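# Three arms place blue spool on post, restore frame

## Task

Set the blue spool upright and centred on a post that has nothing on it, and return the frame to its rests; then release everything and move the arms away from it.

## Robot and tools

ROBOTS. Three identical Kinova Gen3 arms, named arm1, arm2 and arm3. Each has seven joints, a five-fingered right hand and a wrist camera (arm1_cam_wrist, arm2_cam_wrist, arm3_cam_wrist). Two fixed room cameras, cam_high and cam_low, belong to no arm. Feet in the scene frame (metres): arm1 at x=+1.482 y=-0.001 z=+0.773 facing roughly -x; arm2 at x=-0.741 y=+1.282 z=+0.817; arm3 at x=-0.741 y=-1.282 z=+0.784. Each foot faces along its own +x. The hand reaches about 1.06 m from the joint 1 axis.

FRAME. One shared scene frame: origin on the floor, +z up, distances in metres. Camera calibrations (K, distortion, T_world_to_cam) are given in OpenCV convention; room cameras may have shifted slightly.

JOINTS (radians, absolute). joint1_rad -6.283..6.283 spins the whole arm about its foot axis, positive clockwise from above, 0 pointing along the foot's +x. joint2_rad -2.249..2.249 is the shoulder, 0 upright, positive tips forward. joint3_rad -6.283..6.283 twists the upper arm. joint4_rad -2.579..2.579 is the elbow, 0 straight. joint5_rad -6.283..6.283 twists the forearm. joint6_rad -2.099..2.099 is the wrist, 0 straight. joint7_rad -6.283..6.283 rolls the hand, positive counter-clockwise seen from behind. With joints 1, 3, 5 at 0 and joint7 at 1.57 and fingers hanging down ahead of the arm, the palm faces right and the thumb is toward the foot. Done tolerance is ±0.01 rad. Paths between postures can swing wide.

HAND (unitless, -1..1, absolute). hand_little, hand_ring, hand_middle, hand_index and hand_thumb_bend: +1 straight/open, -1 curled. hand_thumb_turn: +1 beside the palm, -1 in front of it opposite the fingers. hand_force_limit (-1..1) is a setting, not a motion: the closing stop force, about 0 N at -1 up to 10 N at +1 (15 N for the thumb motors). hand_speed (-0.96..1) is also a setting: near zero at -1, full speed from +0.48 up. Each scene begins with force limit 0 and speed -0.8. For a soft grip, close at -0.94 or slower. The thumb in front plus fingers can wrap objects roughly 0.035 to 0.065 m thick, or a handle down to about 0.025 m. The hand point sits 0.045 m in front of the palm; fingers extend 0.06 to 0.07 m past it. A wrist bracket on the little-finger side can collide with things. A motor moves only when its target changes by at least 0.002; to squeeze harder raise the force limit and send a more-closed target; to loosen send a more-open target.

TOOLS.
move: keys arm1, arm2, arm3 and cameras. Each arm key holds an object with "joints" (a map from joint name to absolute target, only the joints you want to change) and optional "min_time_s" (0.1 to 8 s, the shortest duration for that arm's motions). Omitted arms or joints get no new command but may still be driving toward an earlier target. Every motion in a call starts at once; arms finish independently. No action exceeds 15 s. cameras is a list drawn from arm1_cam_wrist, arm2_cam_wrist, arm3_cam_wrist, cam_high, cam_low or all; [] gives none. A move with no arm keys just reports full state plus all images. Unknown keys make the call invalid; out-of-range values get it refused.
wait: seconds (0 to 10), optional cameras; commands nothing.
zoom_image: camera plus region [x0, y0, x1, y1] in pixels of that camera's newest image, origin top-left, at most 504 by 504.
show_instructions: no arguments; shows the reference pages.
finished_scene: scene (integer 1 to 3); ends the scene irreversibly. The goal must hold with the robots gone.
If a move or wait is refused or interrupted by a stop, later move, wait and finished_scene calls in that same reply are skipped.

RESULTS. A "move" line lists each commanded arm with done or its worst status. joint_status words: done, off_target (resting short and possibly still pushing), time_out (holds where it stopped), not_followed (a collision check withheld targets; may retry later), limit_stop_at_motor_heat. Arms under "as last shown" were not commanded and show repeated values. hand_stopped_by gives six words for little, ring, middle, index, thumb_bend, thumb_turn: moving, target, force, stalled or fault. The *_load_n values are fingertip forces in N, positive pushing open; a lost grip shows as loads dropping toward zero. Joint velocities in rad/s ("within noise" when still), joint torques in N m, flange force along the tool axes, and on_its_own describe uncommanded behaviour. The pictures line names cameras in image order; images may lag the state slightly.

AVOID. Robots pressing on each other, including one hand closing onto another arm's fingers: this can end the scene. Hard hits, which can trip a torque fault (limits 104.5 N m joints 1-4, 51.3 N m joints 5-7, or over 5 degrees off plan) freezing the arm 10 s. Arms do not stop on contact; they keep pushing. Overheating from holding loads or stretched poses; a MOTOR HOT line warns, and at 75 °C the arm sags and stops for 30-60 s. Dropping things, releasing moving parts, slamming, or knocking anything to the floor or out of the work area. Loose objects may occasionally be nudged by outside pushes. Scene 1 is practice.

Each tool is called after ">>>" by a JSON object that holds its "method" and its "body".

Reference images:

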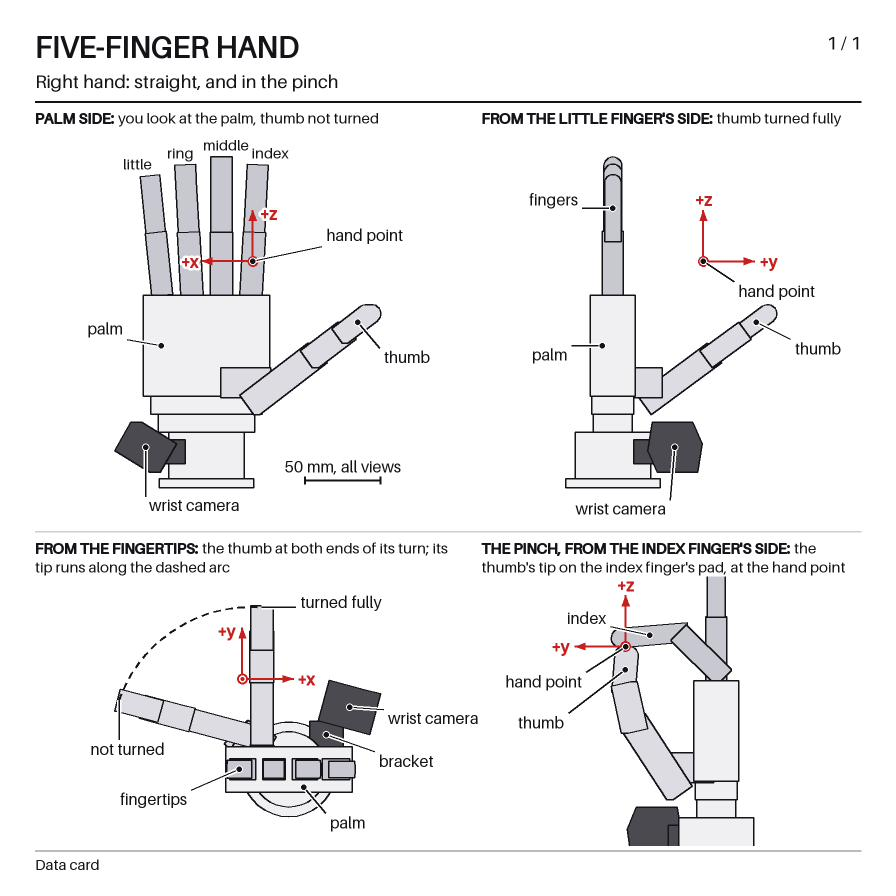

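## Session

>>> {"method": "move", "body": {}}

Scene clock: 0.00 s.
Joint torques (N m): no reading
Flange force (N): no reading
Joint velocities: within noise
arm1.joint_positions: joint1_rad=-0.202 joint2_rad=-0.352 joint3_rad=-0.117 joint4_rad=+1.565 joint5_rad=-0.050 joint6_rad=+2.045 joint7_rad=-1.841 hand_little=+1.000 hand_ring=+1.000 hand_middle=+1.000 hand_index=+1.000 hand_thumb_turn=+1.000 hand_thumb_bend=+1.000 hand_force_limit=+0.000 hand_speed=-0.800
arm1.joint_status: not commanded
arm1.hand_stopped_by: target,target,target,target,target,target
arm1.little_load_n: 0.0
arm1.ring_load_n: 0.0
arm1.middle_load_n: 0.0
arm1.index_load_n: 0.0
arm1.thumb_bend_load_n: 0.0
arm1.thumb_turn_load_n: 0.0
arm1.hand: x=+1.3473 y=-0.0931 z=+1.2378 quat_wxyz=(-0.015, +0.998, +0.024, +0.058) (m; scene frame)
arm2.joint_positions: joint1_rad=+0.240 joint2_rad=-0.437 joint3_rad=-0.076 joint4_rad=+1.511 joint5_rad=-0.009 joint6_rad=+1.944 joint7_rad=-1.814 hand_little=+1.000 hand_ring=+1.000 hand_middle=+1.000 hand_index=+1.000 hand_thumb_turn=+1.000 hand_thumb_bend=+1.000 hand_force_limit=+0.000 hand_speed=-0.800
arm2.joint_status: not commanded
arm2.hand_stopped_by: target,target,target,target,target,target
arm2.little_load_n: -0.5
arm2.ring_load_n: 0.0
arm2.middle_load_n: 0.0
arm2.index_load_n: 0.0
arm2.thumb_bend_load_n: 0.0
arm2.thumb_turn_load_n: 0.0
arm2.hand: x=-0.6468 y=+1.1138 z=+1.3144 quat_wxyz=(-0.039, -0.680, -0.731, +0.038) (m; scene frame)
arm3.joint_positions: joint1_rad=+0.167 joint2_rad=-0.452 joint3_rad=-0.104 joint4_rad=+1.462 joint5_rad=-0.081 joint6_rad=+1.972 joint7_rad=-1.746 hand_little=+1.000 hand_ring=+1.000 hand_middle=+1.000 hand_index=+1.000 hand_thumb_turn=+1.000 hand_thumb_bend=+1.000 hand_force_limit=+0.000 hand_speed=-0.800
arm3.joint_status: not commanded
arm3.hand_stopped_by: target,target,target,target,target,target
arm3.little_load_n: 0.0
arm3.ring_load_n: 0.0
arm3.middle_load_n: 0.0
arm3.index_load_n: 0.0
arm3.thumb_bend_load_n: 0.0
arm3.thumb_turn_load_n: 0.0
arm3.hand: x=-0.7021 y=-1.1002 z=+1.3029 quat_wxyz=(-0.054, +0.422, -0.903, -0.053) (m; scene frame)
pictures: arm1_cam_wrist, arm2_cam_wrist, arm3_cam_wrist, cam_high, cam_low

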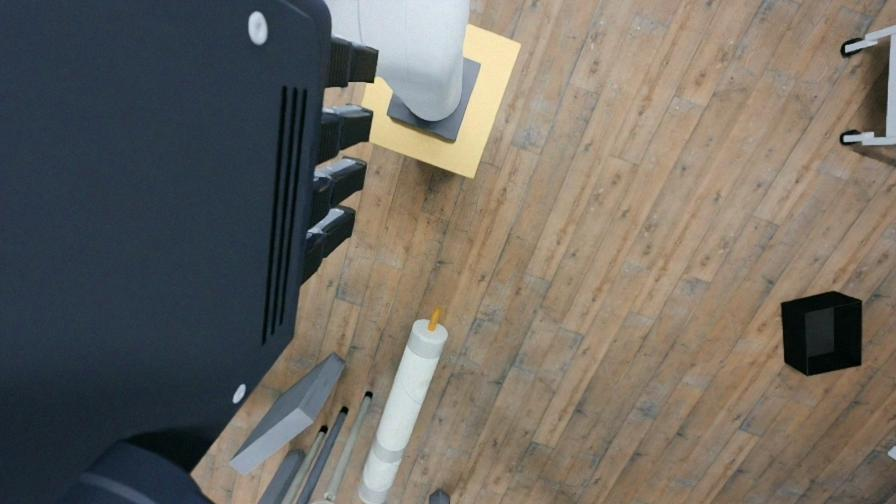

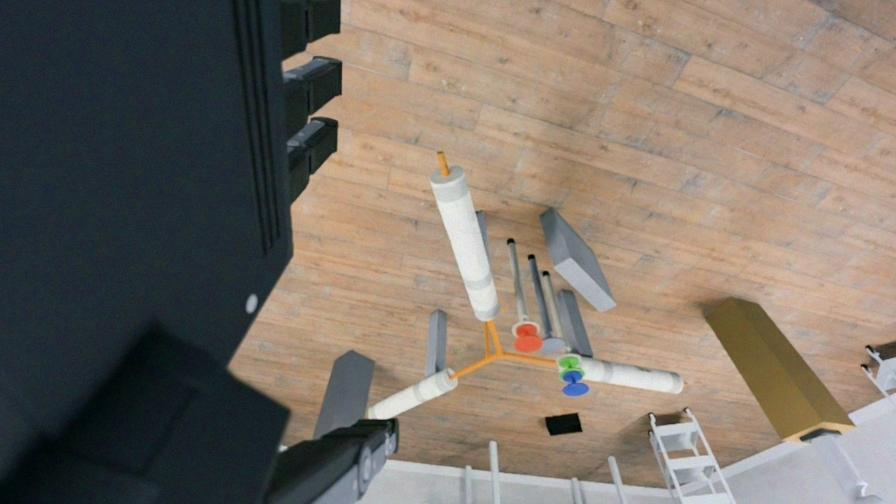

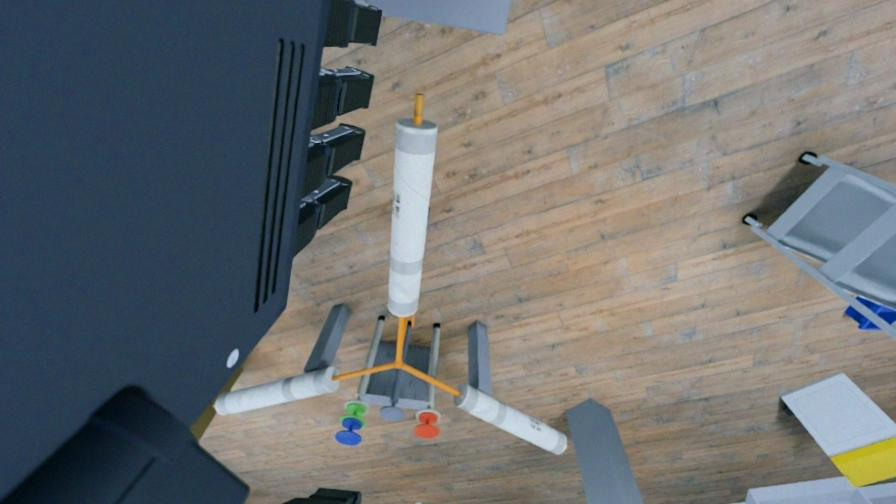

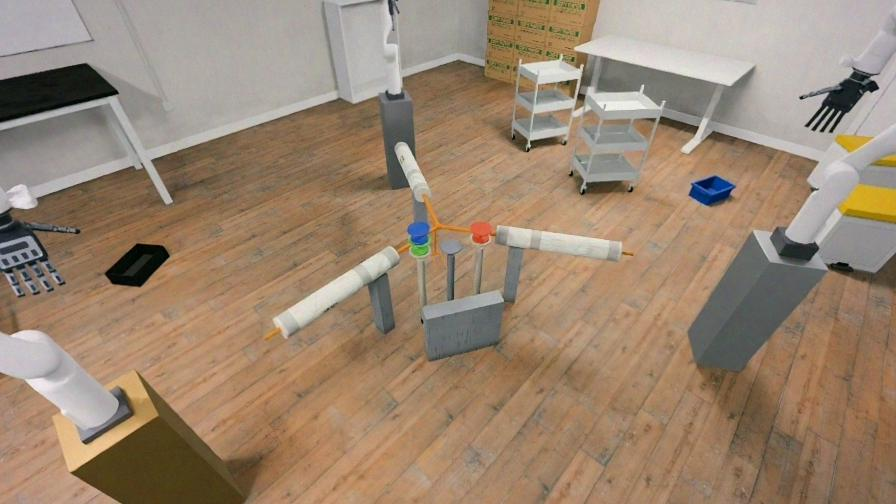

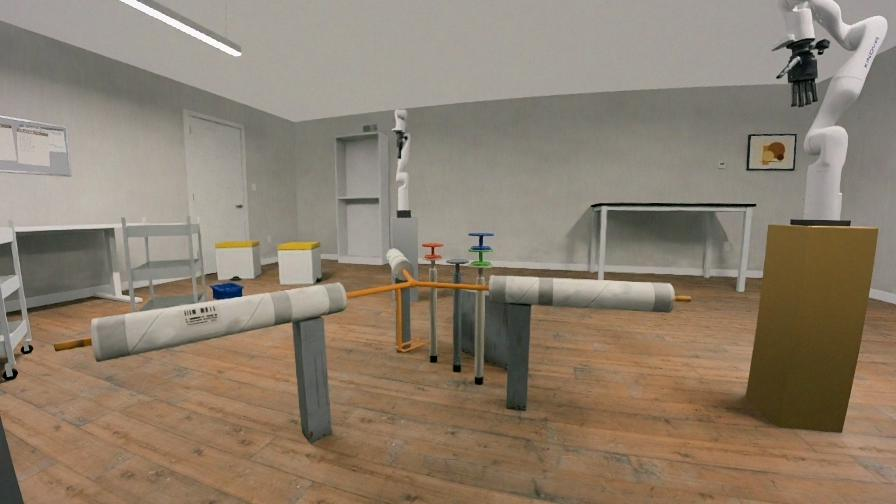

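>>> {"method": "zoom_image", "body": {"camera": "cam_high", "region": [340, 140, 560, 360]}}

>>> {"method": "zoom_image", "body": {"camera": "cam_low", "region": [320, 220, 560, 400]}}

>>> {"method": "zoom_image", "body": {"camera": "arm2_cam_wrist", "region": [400, 140, 700, 440]}}

>>> {"method": "zoom_image", "body": {"camera": "arm3_cam_wrist", "region": [280, 270, 520, 470]}}

>>> {"method": "zoom_image", "body": {"camera": "cam_high", "region": [240, 120, 660, 360]}}

Scaled by 2.291.

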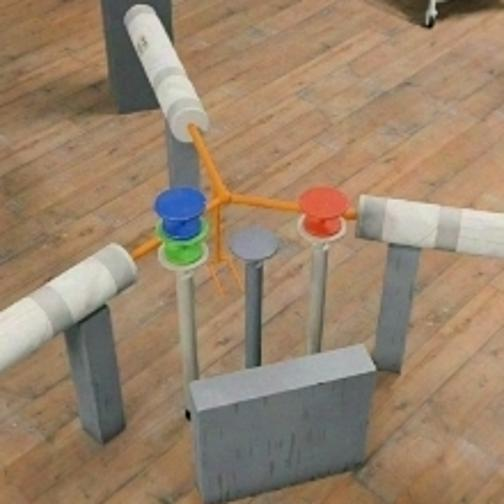

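Scaled by 2.100.

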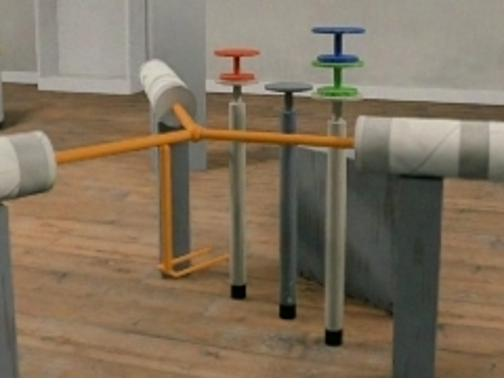

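Scaled by 1.680.

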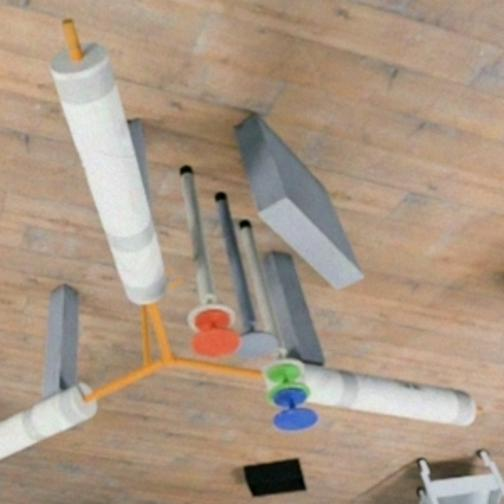

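Scaled by 2.100.

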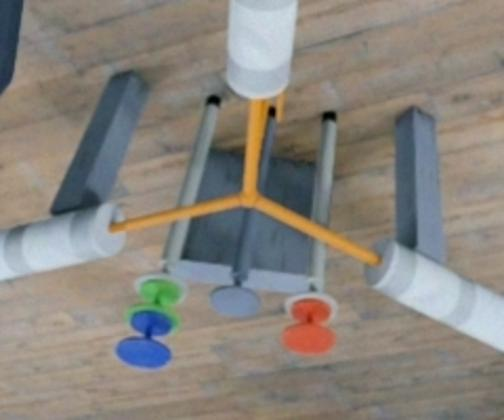

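Scaled by 1.200.

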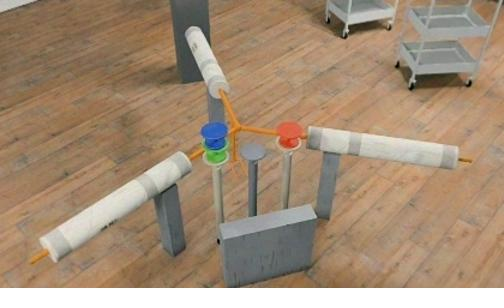

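>>> {"method": "zoom_image", "body": {"camera": "cam_high", "region": [250, 230, 410, 350]}}

>>> {"method": "zoom_image", "body": {"camera": "arm3_cam_wrist", "region": [360, 80, 480, 340]}}

>>> {"method": "zoom_image", "body": {"camera": "arm1_cam_wrist", "region": [300, 290, 500, 504]}}

>>> {"method": "zoom_image", "body": {"camera": "cam_low", "region": [40, 260, 360, 440]}}

>>> {"method": "zoom_image", "body": {"camera": "arm2_cam_wrist", "region": [420, 140, 520, 340]}}

Scaled by 3.150.

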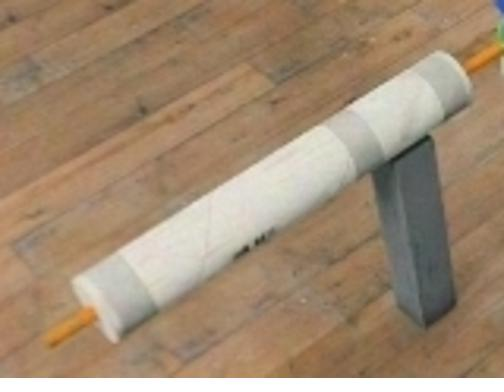

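Scaled by 1.938.

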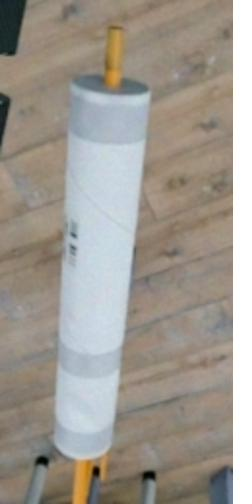

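Scaled by 2.355.

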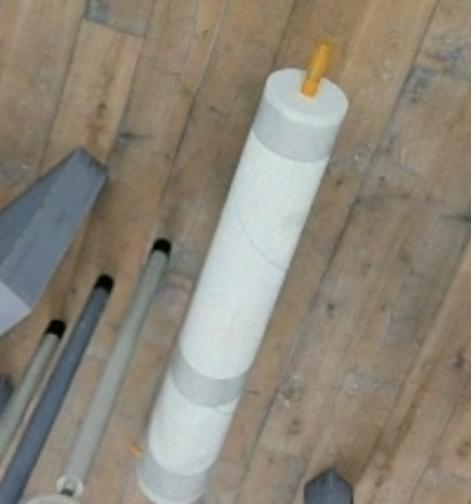

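Scaled by 1.575.

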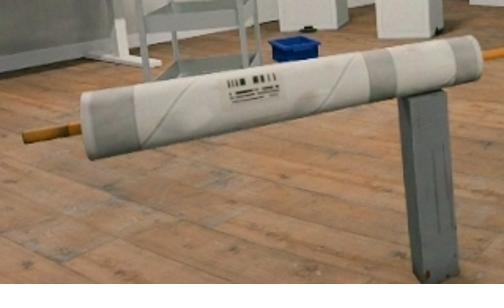

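Scaled by 2.520.

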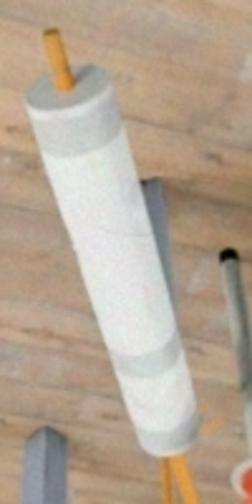

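>>> {"method": "zoom_image", "body": {"camera": "cam_low", "region": [450, 220, 510, 280]}}

>>> {"method": "zoom_image", "body": {"camera": "cam_low", "region": [390, 270, 450, 360]}}

>>> {"method": "zoom_image", "body": {"camera": "cam_high", "region": [400, 210, 500, 280]}}

>>> {"method": "zoom_image", "body": {"camera": "cam_low", "region": [640, 270, 700, 320]}}

>>> {"method": "zoom_image", "body": {"camera": "cam_high", "region": [600, 230, 650, 280]}}

>>> {"method": "zoom_image", "body": {"camera": "arm3_cam_wrist", "region": [390, 80, 450, 140]}}

>>> {"method": "zoom_image", "body": {"camera": "arm3_cam_wrist", "region": [330, 300, 450, 460]}}

Scaled by 8.400.

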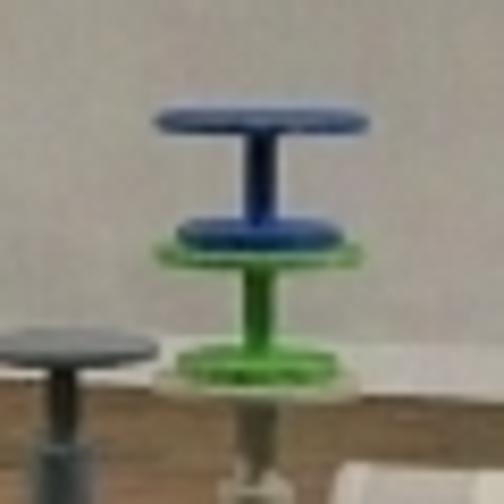

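Scaled by 5.600.

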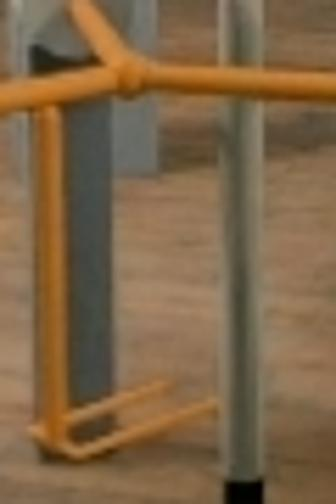

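Scaled by 5.040.

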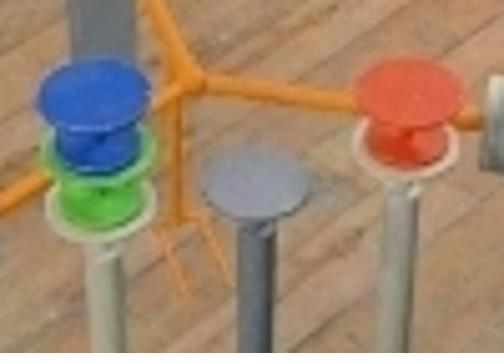

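Scaled by 8.400.

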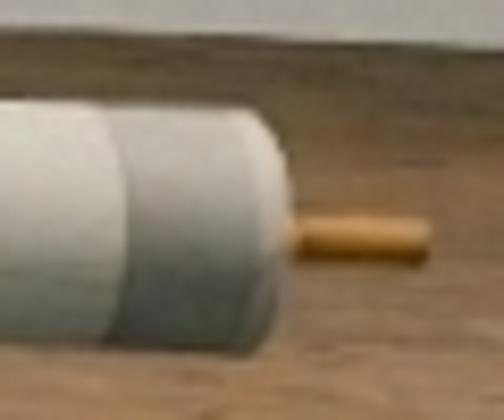

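Scaled by 10.080.

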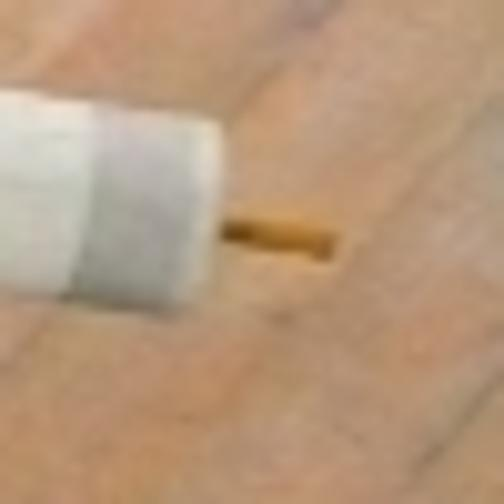

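Scaled by 8.400.

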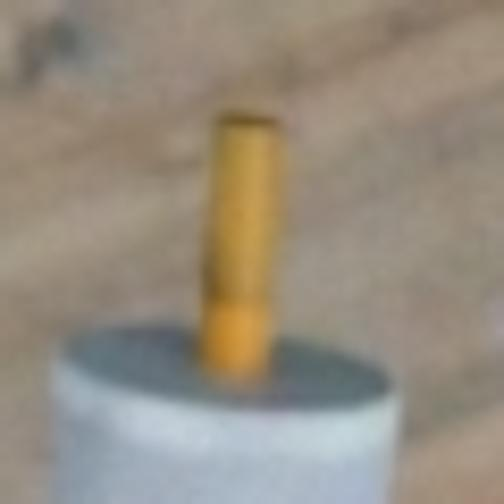

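Scaled by 3.150.

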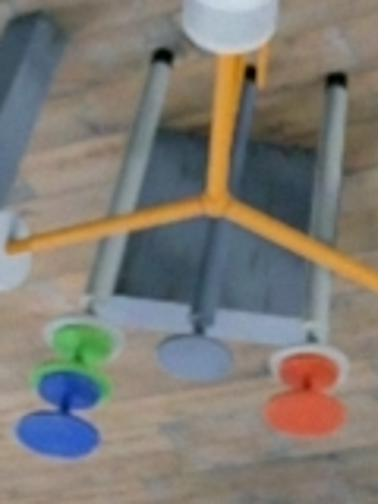

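>>> {"method": "move", "body": {"arm1": {"joints":{"joint1_rad":-0.2962,"joint2_rad":1.1503,"joint3_rad":0,"joint4_rad":1.5725,"joint5_rad":0,"joint6_rad":0.4188,"joint7_rad":-1.8634,"hand_thumb_turn":-1,"hand_speed":0.3},"min_time_s":4}, "arm2": {"joints":{"joint1_rad":0.2277,"joint2_rad":1.3291,"joint3_rad":0,"joint4_rad":1.1660,"joint5_rad":0,"joint6_rad":0.6465,"joint7_rad":-1.2955,"hand_thumb_turn":-1,"hand_speed":0.3},"min_time_s":4}, "arm3": {"joints":{"joint1_rad":0.2207,"joint2_rad":1.1290,"joint3_rad":0,"joint4_rad":2.2677,"joint5_rad":0,"joint6_rad":-0.2551,"joint7_rad":-1.3868,"hand_thumb_turn":-1,"hand_speed":0.3},"min_time_s":4}, "cameras": ["all"]}}

Scene clock: 338.37 s.
Joint torques (N m): arm1=[-0.55 -20.45 -0.51 -2.47 -0.22 -0.07 -0.19] | arm2=[1.44 -23.11 0.81 -6.38 0.2 0.06 0.05] | arm3=[-0.99 -17.42 -0.03 3.08 0.32 0.18 0.25]
Flange force (N): arm1=[-3.5 -0.5 -0.2] | arm2=[7.1 4.7 -1.7] | arm3=[0.0 -2.3 8.2]
move: arm1 done; arm2 done; arm3 done
Joint velocities: within noise
arm1.joint_positions: joint1_rad=-0.296 joint2_rad=+1.150 joint3_rad=+0.000 joint4_rad=+1.573 joint5_rad=+0.000 joint6_rad=+0.419 joint7_rad=-1.863 hand_little=+1.000 hand_ring=+1.000 hand_middle=+1.000 hand_index=+1.000 hand_thumb_turn=-1.000 hand_thumb_bend=+1.000 hand_force_limit=+0.000 hand_speed=+0.300
arm1.joint_status: all done
arm1.hand_stopped_by: target,target,target,target,target,target
arm1.little_load_n: 0.0
arm1.ring_load_n: 0.0
arm1.middle_load_n: 0.0
arm1.index_load_n: 0.0
arm1.thumb_bend_load_n: 0.0
arm1.thumb_turn_load_n: 0.0
arm1.hand: x=+0.9525 y=-0.1806 z=+0.6201 quat_wxyz=(-0.001, +1.000, -0.004, +0.000) (m; scene frame)
arm2.joint_positions: joint1_rad=+0.228 joint2_rad=+1.329 joint3_rad=+0.000 joint4_rad=+1.166 joint5_rad=+0.000 joint6_rad=+0.647 joint7_rad=-1.295 hand_little=+1.000 hand_ring=+1.000 hand_middle=+1.000 hand_index=+1.000 hand_thumb_turn=-1.000 hand_thumb_bend=+1.000 hand_force_limit=+0.000 hand_speed=+0.300
arm2.joint_status: all done
arm2.hand_stopped_by: target,target,target,target,target,target
arm2.little_load_n: 0.0
arm2.ring_load_n: 0.0
arm2.middle_load_n: 0.0
arm2.index_load_n: 0.0
arm2.thumb_bend_load_n: 0.0
arm2.thumb_turn_load_n: 0.0
arm2.hand: x=-0.5485 y=+0.7038 z=+0.6200 quat_wxyz=(+0.007, -0.497, -0.868, -0.004) (m; scene frame)
arm3.joint_positions: joint1_rad=+0.221 joint2_rad=+1.129 joint3_rad=+0.000 joint4_rad=+2.268 joint5_rad=+0.000 joint6_rad=-0.255 joint7_rad=-1.387 hand_little=+1.000 hand_ring=+1.000 hand_middle=+1.000 hand_index=+1.000 hand_thumb_turn=-1.000 hand_thumb_bend=+1.000 hand_force_limit=+0.000 hand_speed=+0.300
arm3.joint_status: all done
arm3.hand_stopped_by: target,target,target,target,target,target
arm3.little_load_n: 0.0
arm3.ring_load_n: 0.0
arm3.middle_load_n: 0.0
arm3.index_load_n: 0.0
arm3.thumb_bend_load_n: 0.0
arm3.thumb_turn_load_n: 0.0
arm3.hand: x=-0.5634 y=-1.0134 z=+0.6201 quat_wxyz=(+0.004, +0.499, -0.867, +0.001) (m; scene frame)
pictures: arm1_cam_wrist, arm2_cam_wrist, arm3_cam_wrist, cam_high, cam_low
camera_calibration:
arm1_cam_wrist: T_world_to_cam=[[0.277732, -0.960177, -0.0304069, -0.415718], [-0.882333, -0.267478, 0.387226, 0.575685], [-0.379939, -0.080716, -0.921483, 1.035], [0, 0, 0, 1]] pos_world=[1.01664, -0.161639, 0.718175]
arm2_cam_wrist: T_world_to_cam=[[0.745934, 0.665878, 0.0137294, -0.0630136], [0.544959, -0.622068, 0.562184, 0.377683], [0.382887, -0.41187, -0.826898, 1.12863], [0, 0, 0, 1]] pos_world=[-0.590954, 0.741752, 0.721797]
arm3_cam_wrist: T_world_to_cam=[[-0.977376, 0.208174, -0.0374058, -0.317274], [0.172779, 0.887833, 0.426497, 0.747173], [0.121995, 0.410385, -0.903715, 1.16407], [0, 0, 0, 1]] pos_world=[-0.581204, -1.07504, 0.721457]

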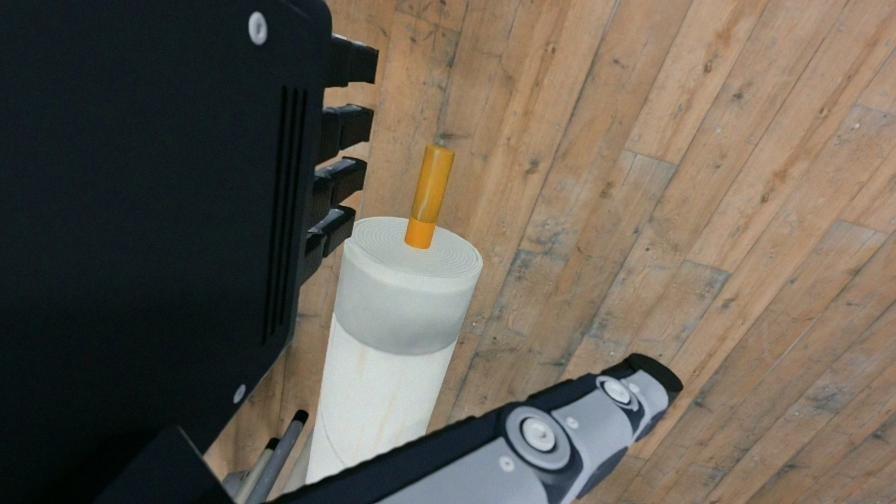

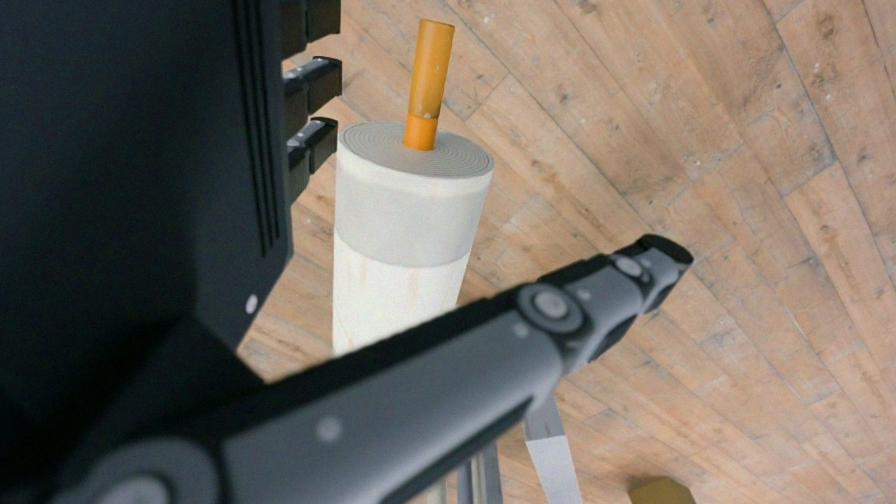

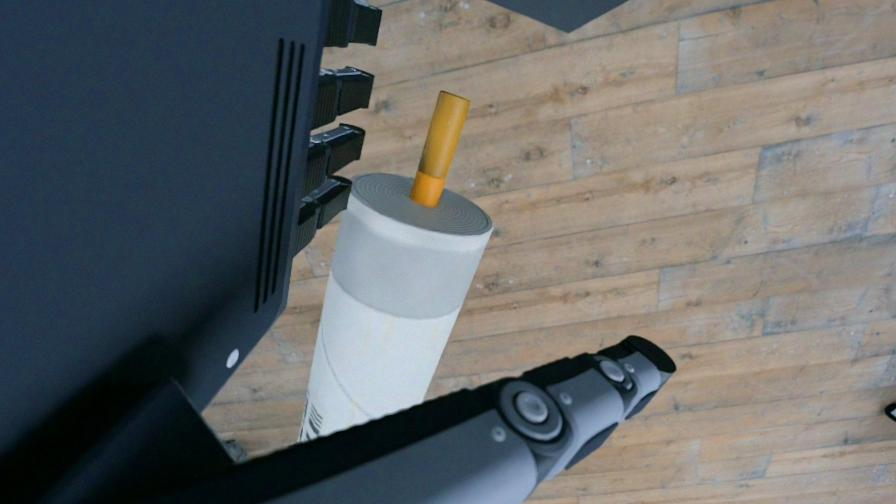

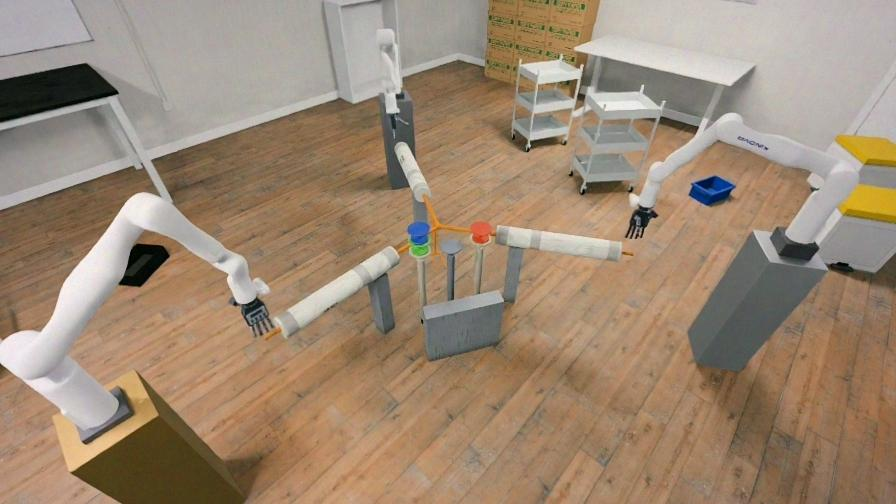

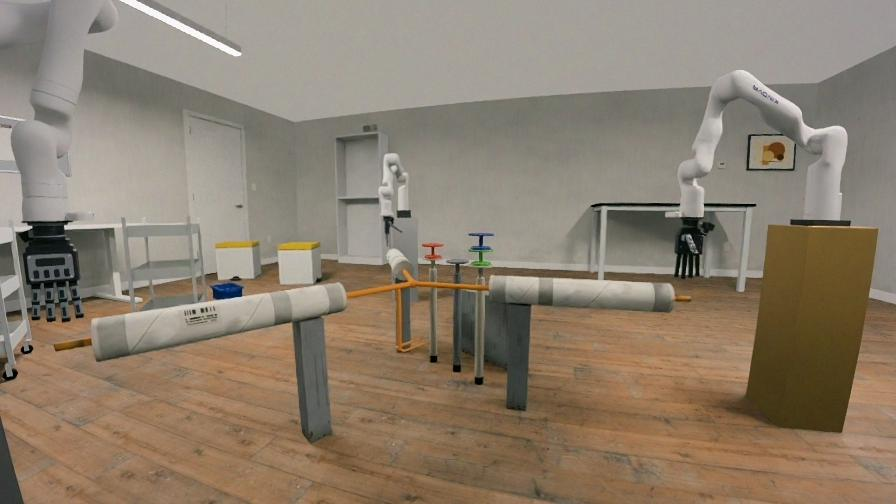

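>>> {"method": "zoom_image", "body": {"camera": "arm1_cam_wrist", "region": [320, 130, 500, 300]}}

>>> {"method": "zoom_image", "body": {"camera": "arm2_cam_wrist", "region": [320, 10, 500, 190]}}

>>> {"method": "zoom_image", "body": {"camera": "arm3_cam_wrist", "region": [320, 80, 500, 250]}}

>>> {"method": "zoom_image", "body": {"camera": "cam_low", "region": [600, 200, 740, 320]}}

>>> {"method": "zoom_image", "body": {"camera": "cam_high", "region": [580, 190, 680, 280]}}

Scaled by 2.800.

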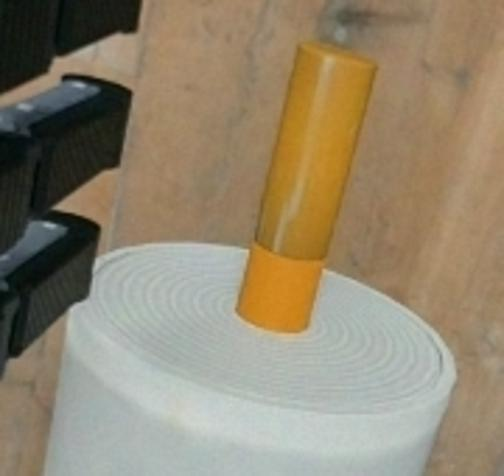

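Scaled by 2.800.

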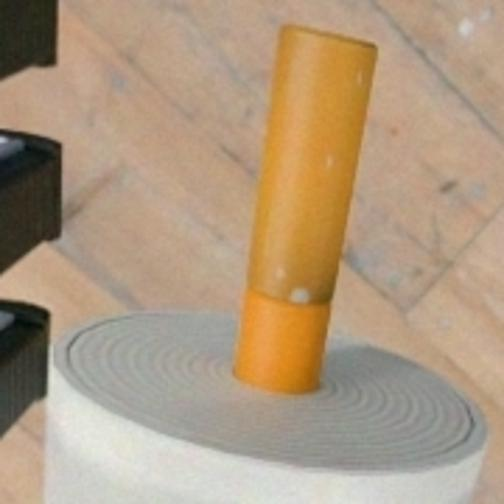

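Scaled by 2.800.

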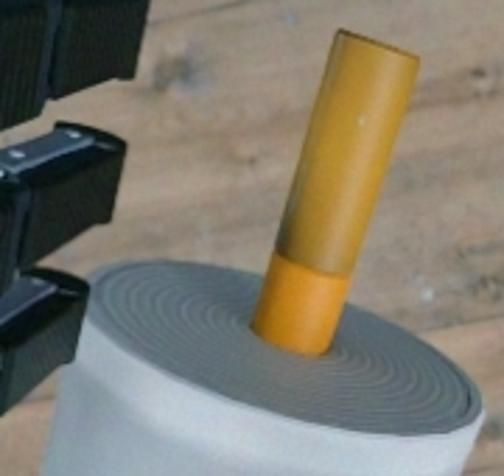

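Scaled by 3.600.

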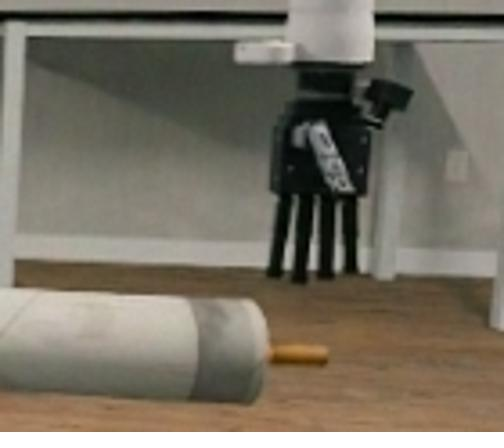

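Scaled by 5.040.

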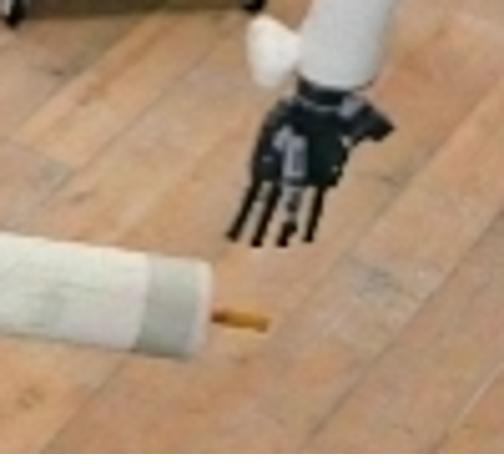

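>>> {"method": "move", "body": {"arm1": {"joints":{"joint1_rad":-0.2919,"joint2_rad":1.3117,"joint3_rad":0,"joint4_rad":1.4623,"joint5_rad":0,"joint6_rad":0.3676,"joint7_rad":-1.8591},"min_time_s":2}, "arm2": {"joints":{"joint1_rad":0.2279,"joint2_rad":1.4800,"joint3_rad":0,"joint4_rad":1.0558,"joint5_rad":0,"joint6_rad":0.6058,"joint7_rad":-1.2953},"min_time_s":2}, "arm3": {"joints":{"joint1_rad":0.2253,"joint2_rad":1.3344,"joint3_rad":0,"joint4_rad":2.1786,"joint5_rad":0,"joint6_rad":-0.3714,"joint7_rad":-1.3822},"min_time_s":2}, "cameras": ["all"]}}

>>> {"method": "zoom_image", "body": {"camera": "arm1_cam_wrist", "region": [250, 0, 580, 330]}}

>>> {"method": "zoom_image", "body": {"camera": "arm2_cam_wrist", "region": [250, 0, 580, 330]}}

>>> {"method": "zoom_image", "body": {"camera": "arm3_cam_wrist", "region": [250, 0, 580, 330]}}

>>> {"method": "zoom_image", "body": {"camera": "cam_low", "region": [600, 200, 740, 320]}}

>>> {"method": "zoom_image", "body": {"camera": "cam_low", "region": [10, 240, 150, 380]}}

Scene clock: 396.27 s.
Joint torques (N m): arm1=[-0.52 -21.05 -0.54 -2.11 -0.23 -0.1 -0.18] | arm2=[1.46 -23.22 0.83 -6.16 0.24 0.05 0.05] | arm3=[-0.96 -17.8 -0.02 3.94 0.32 0.14 0.23]
Flange force (N): arm1=[-3.5 -0.4 0.1] | arm2=[7.8 5.0 -3.0] | arm3=[0.8 -2.0 7.9]
move: arm1 done; arm2 done; arm3 done
Joint velocities: within noise
arm1.joint_positions: joint1_rad=-0.292 joint2_rad=+1.312 joint3_rad=+0.000 joint4_rad=+1.462 joint5_rad=+0.000 joint6_rad=+0.368 joint7_rad=-1.859 hand_little=+1.000 hand_ring=+1.000 hand_middle=+1.000 hand_index=+1.000 hand_thumb_turn=-1.000 hand_thumb_bend=+1.000 hand_force_limit=+0.000 hand_speed=+0.300
arm1.joint_status: all done
arm1.hand_stopped_by: target,target,target,target,target,target
arm1.little_load_n: 0.0
arm1.ring_load_n: 0.0
arm1.middle_load_n: 0.0
arm1.index_load_n: -0.5
arm1.thumb_bend_load_n: 0.0
arm1.thumb_turn_load_n: 0.0
arm1.hand: x=+0.9446 y=-0.1804 z=+0.5500 quat_wxyz=(-0.001, +1.000, -0.004, +0.000) (m; scene frame)
arm2.joint_positions: joint1_rad=+0.228 joint2_rad=+1.480 joint3_rad=+0.000 joint4_rad=+1.056 joint5_rad=+0.000 joint6_rad=+0.606 joint7_rad=-1.295 hand_little=+1.000 hand_ring=+1.000 hand_middle=+1.000 hand_index=+1.000 hand_thumb_turn=-1.000 hand_thumb_bend=+1.000 hand_force_limit=+0.000 hand_speed=+0.300
arm2.joint_status: all done
arm2.hand_stopped_by: target,target,target,target,target,target
arm2.little_load_n: 0.5
arm2.ring_load_n: 0.0
arm2.middle_load_n: 0.0
arm2.index_load_n: 0.0
arm2.thumb_bend_load_n: 0.0
arm2.thumb_turn_load_n: 0.0
arm2.hand: x=-0.5492 y=+0.7046 z=+0.5499 quat_wxyz=(+0.007, -0.497, -0.868, -0.004) (m; scene frame)
arm3.joint_positions: joint1_rad=+0.225 joint2_rad=+1.334 joint3_rad=+0.000 joint4_rad=+2.179 joint5_rad=+0.000 joint6_rad=-0.371 joint7_rad=-1.382 hand_little=+1.000 hand_ring=+1.000 hand_middle=+1.000 hand_index=+1.000 hand_thumb_turn=-1.000 hand_thumb_bend=+1.000 hand_force_limit=+0.000 hand_speed=+0.300
arm3.joint_status: all done
arm3.hand_stopped_by: target,target,target,target,target,target
arm3.little_load_n: 0.0
arm3.ring_load_n: 0.0
arm3.middle_load_n: 0.0
arm3.index_load_n: 0.0
arm3.thumb_bend_load_n: 0.0
arm3.thumb_turn_load_n: 0.0
arm3.hand: x=-0.5667 y=-1.0194 z=+0.5500 quat_wxyz=(+0.004, +0.499, -0.867, +0.001) (m; scene frame)
pictures: arm1_cam_wrist, arm2_cam_wrist, arm3_cam_wrist, cam_high, cam_low
camera_calibration:
arm1_cam_wrist: T_world_to_cam=[[0.277817, -0.960151, -0.0304438, -0.415493], [-0.882307, -0.267571, 0.387222, 0.595786], [-0.379937, -0.0807161, -0.921484, 0.96738], [0, 0, 0, 1]] pos_world=[1.00864, -0.161439, 0.648075]
arm2_cam_wrist: T_world_to_cam=[[0.746004, 0.6658, 0.0137103, -0.062017], [0.544923, -0.622141, 0.562139, 0.418095], [0.382802, -0.411887, -0.826929, 1.07128], [0, 0, 0, 1]] pos_world=[-0.591654, 0.742652, 0.651697]
arm3_cam_wrist: T_world_to_cam=[[-0.977376, 0.208174, -0.0374058, -0.321987], [0.172779, 0.887833, 0.426497, 0.782853], [0.121995, 0.410385, -0.903715, 1.10365], [0, 0, 0, 1]] pos_world=[-0.584604, -1.08094, 0.651457]

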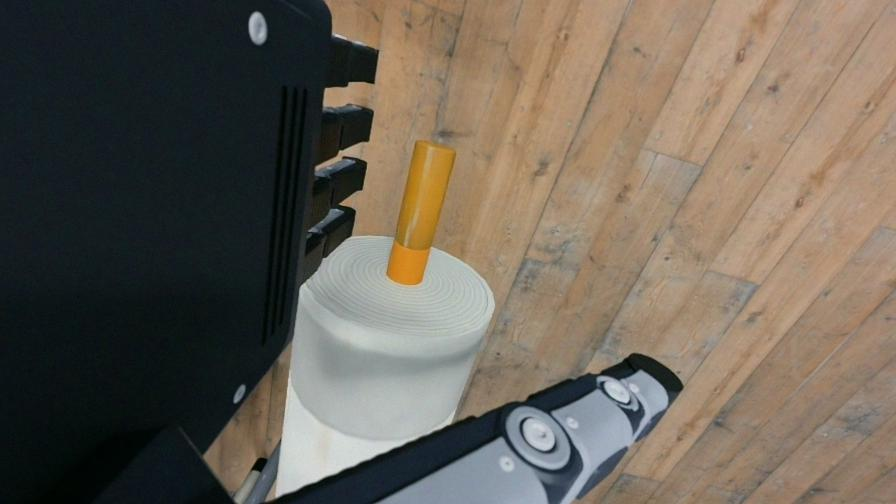

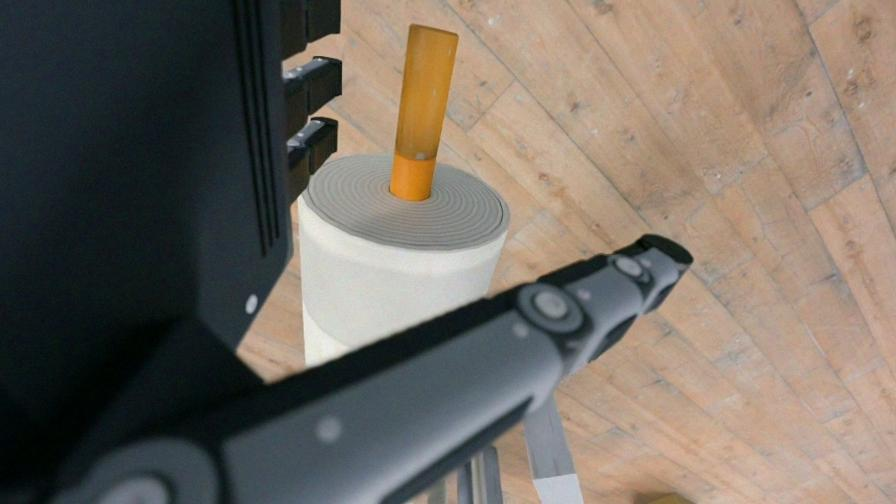

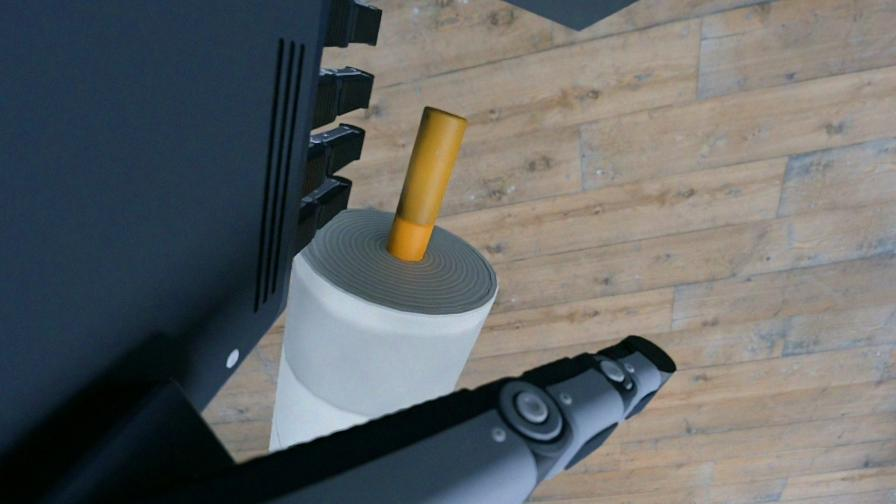

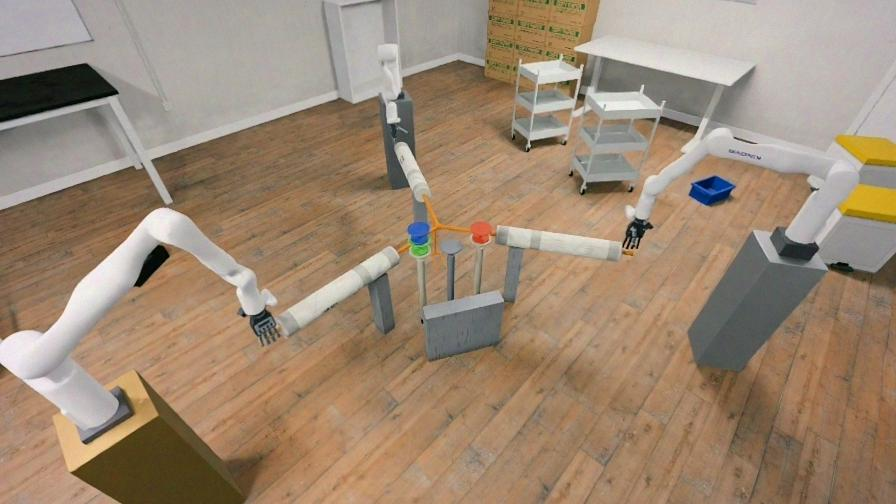

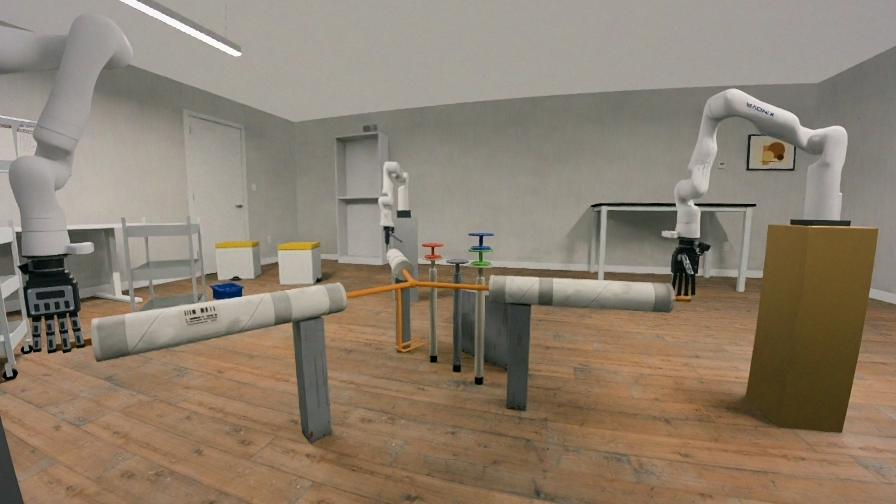

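Scaled by 1.527.

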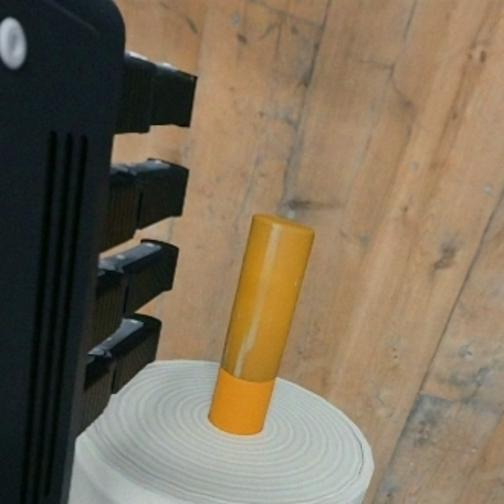

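Scaled by 1.527.

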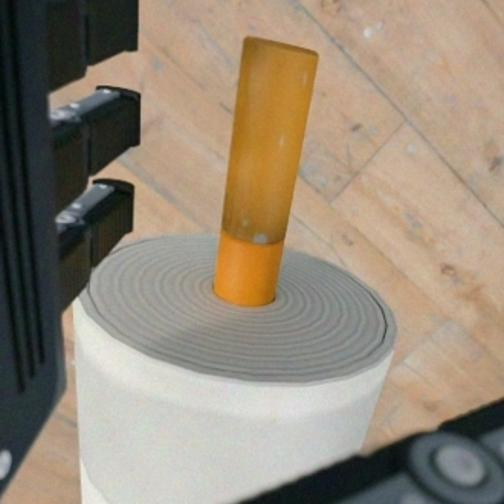

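Scaled by 1.527.

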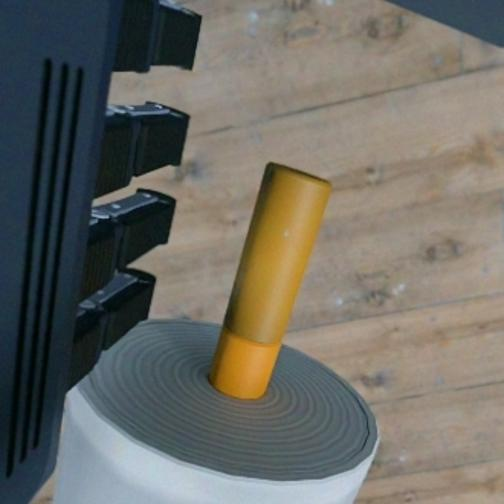

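Scaled by 3.600.

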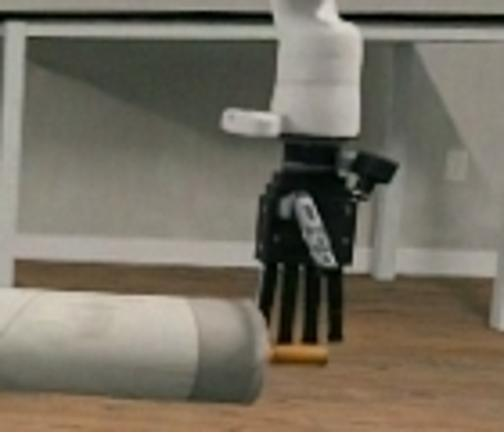

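Scaled by 3.600.

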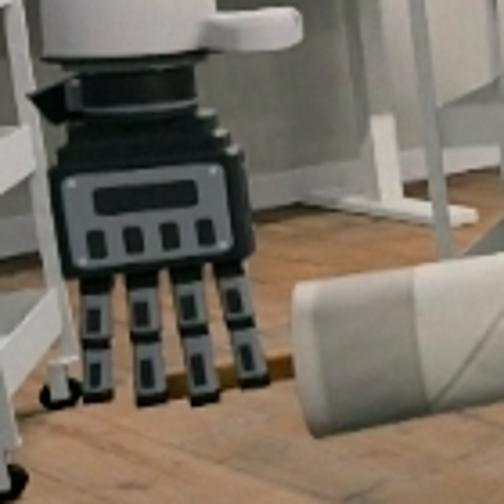

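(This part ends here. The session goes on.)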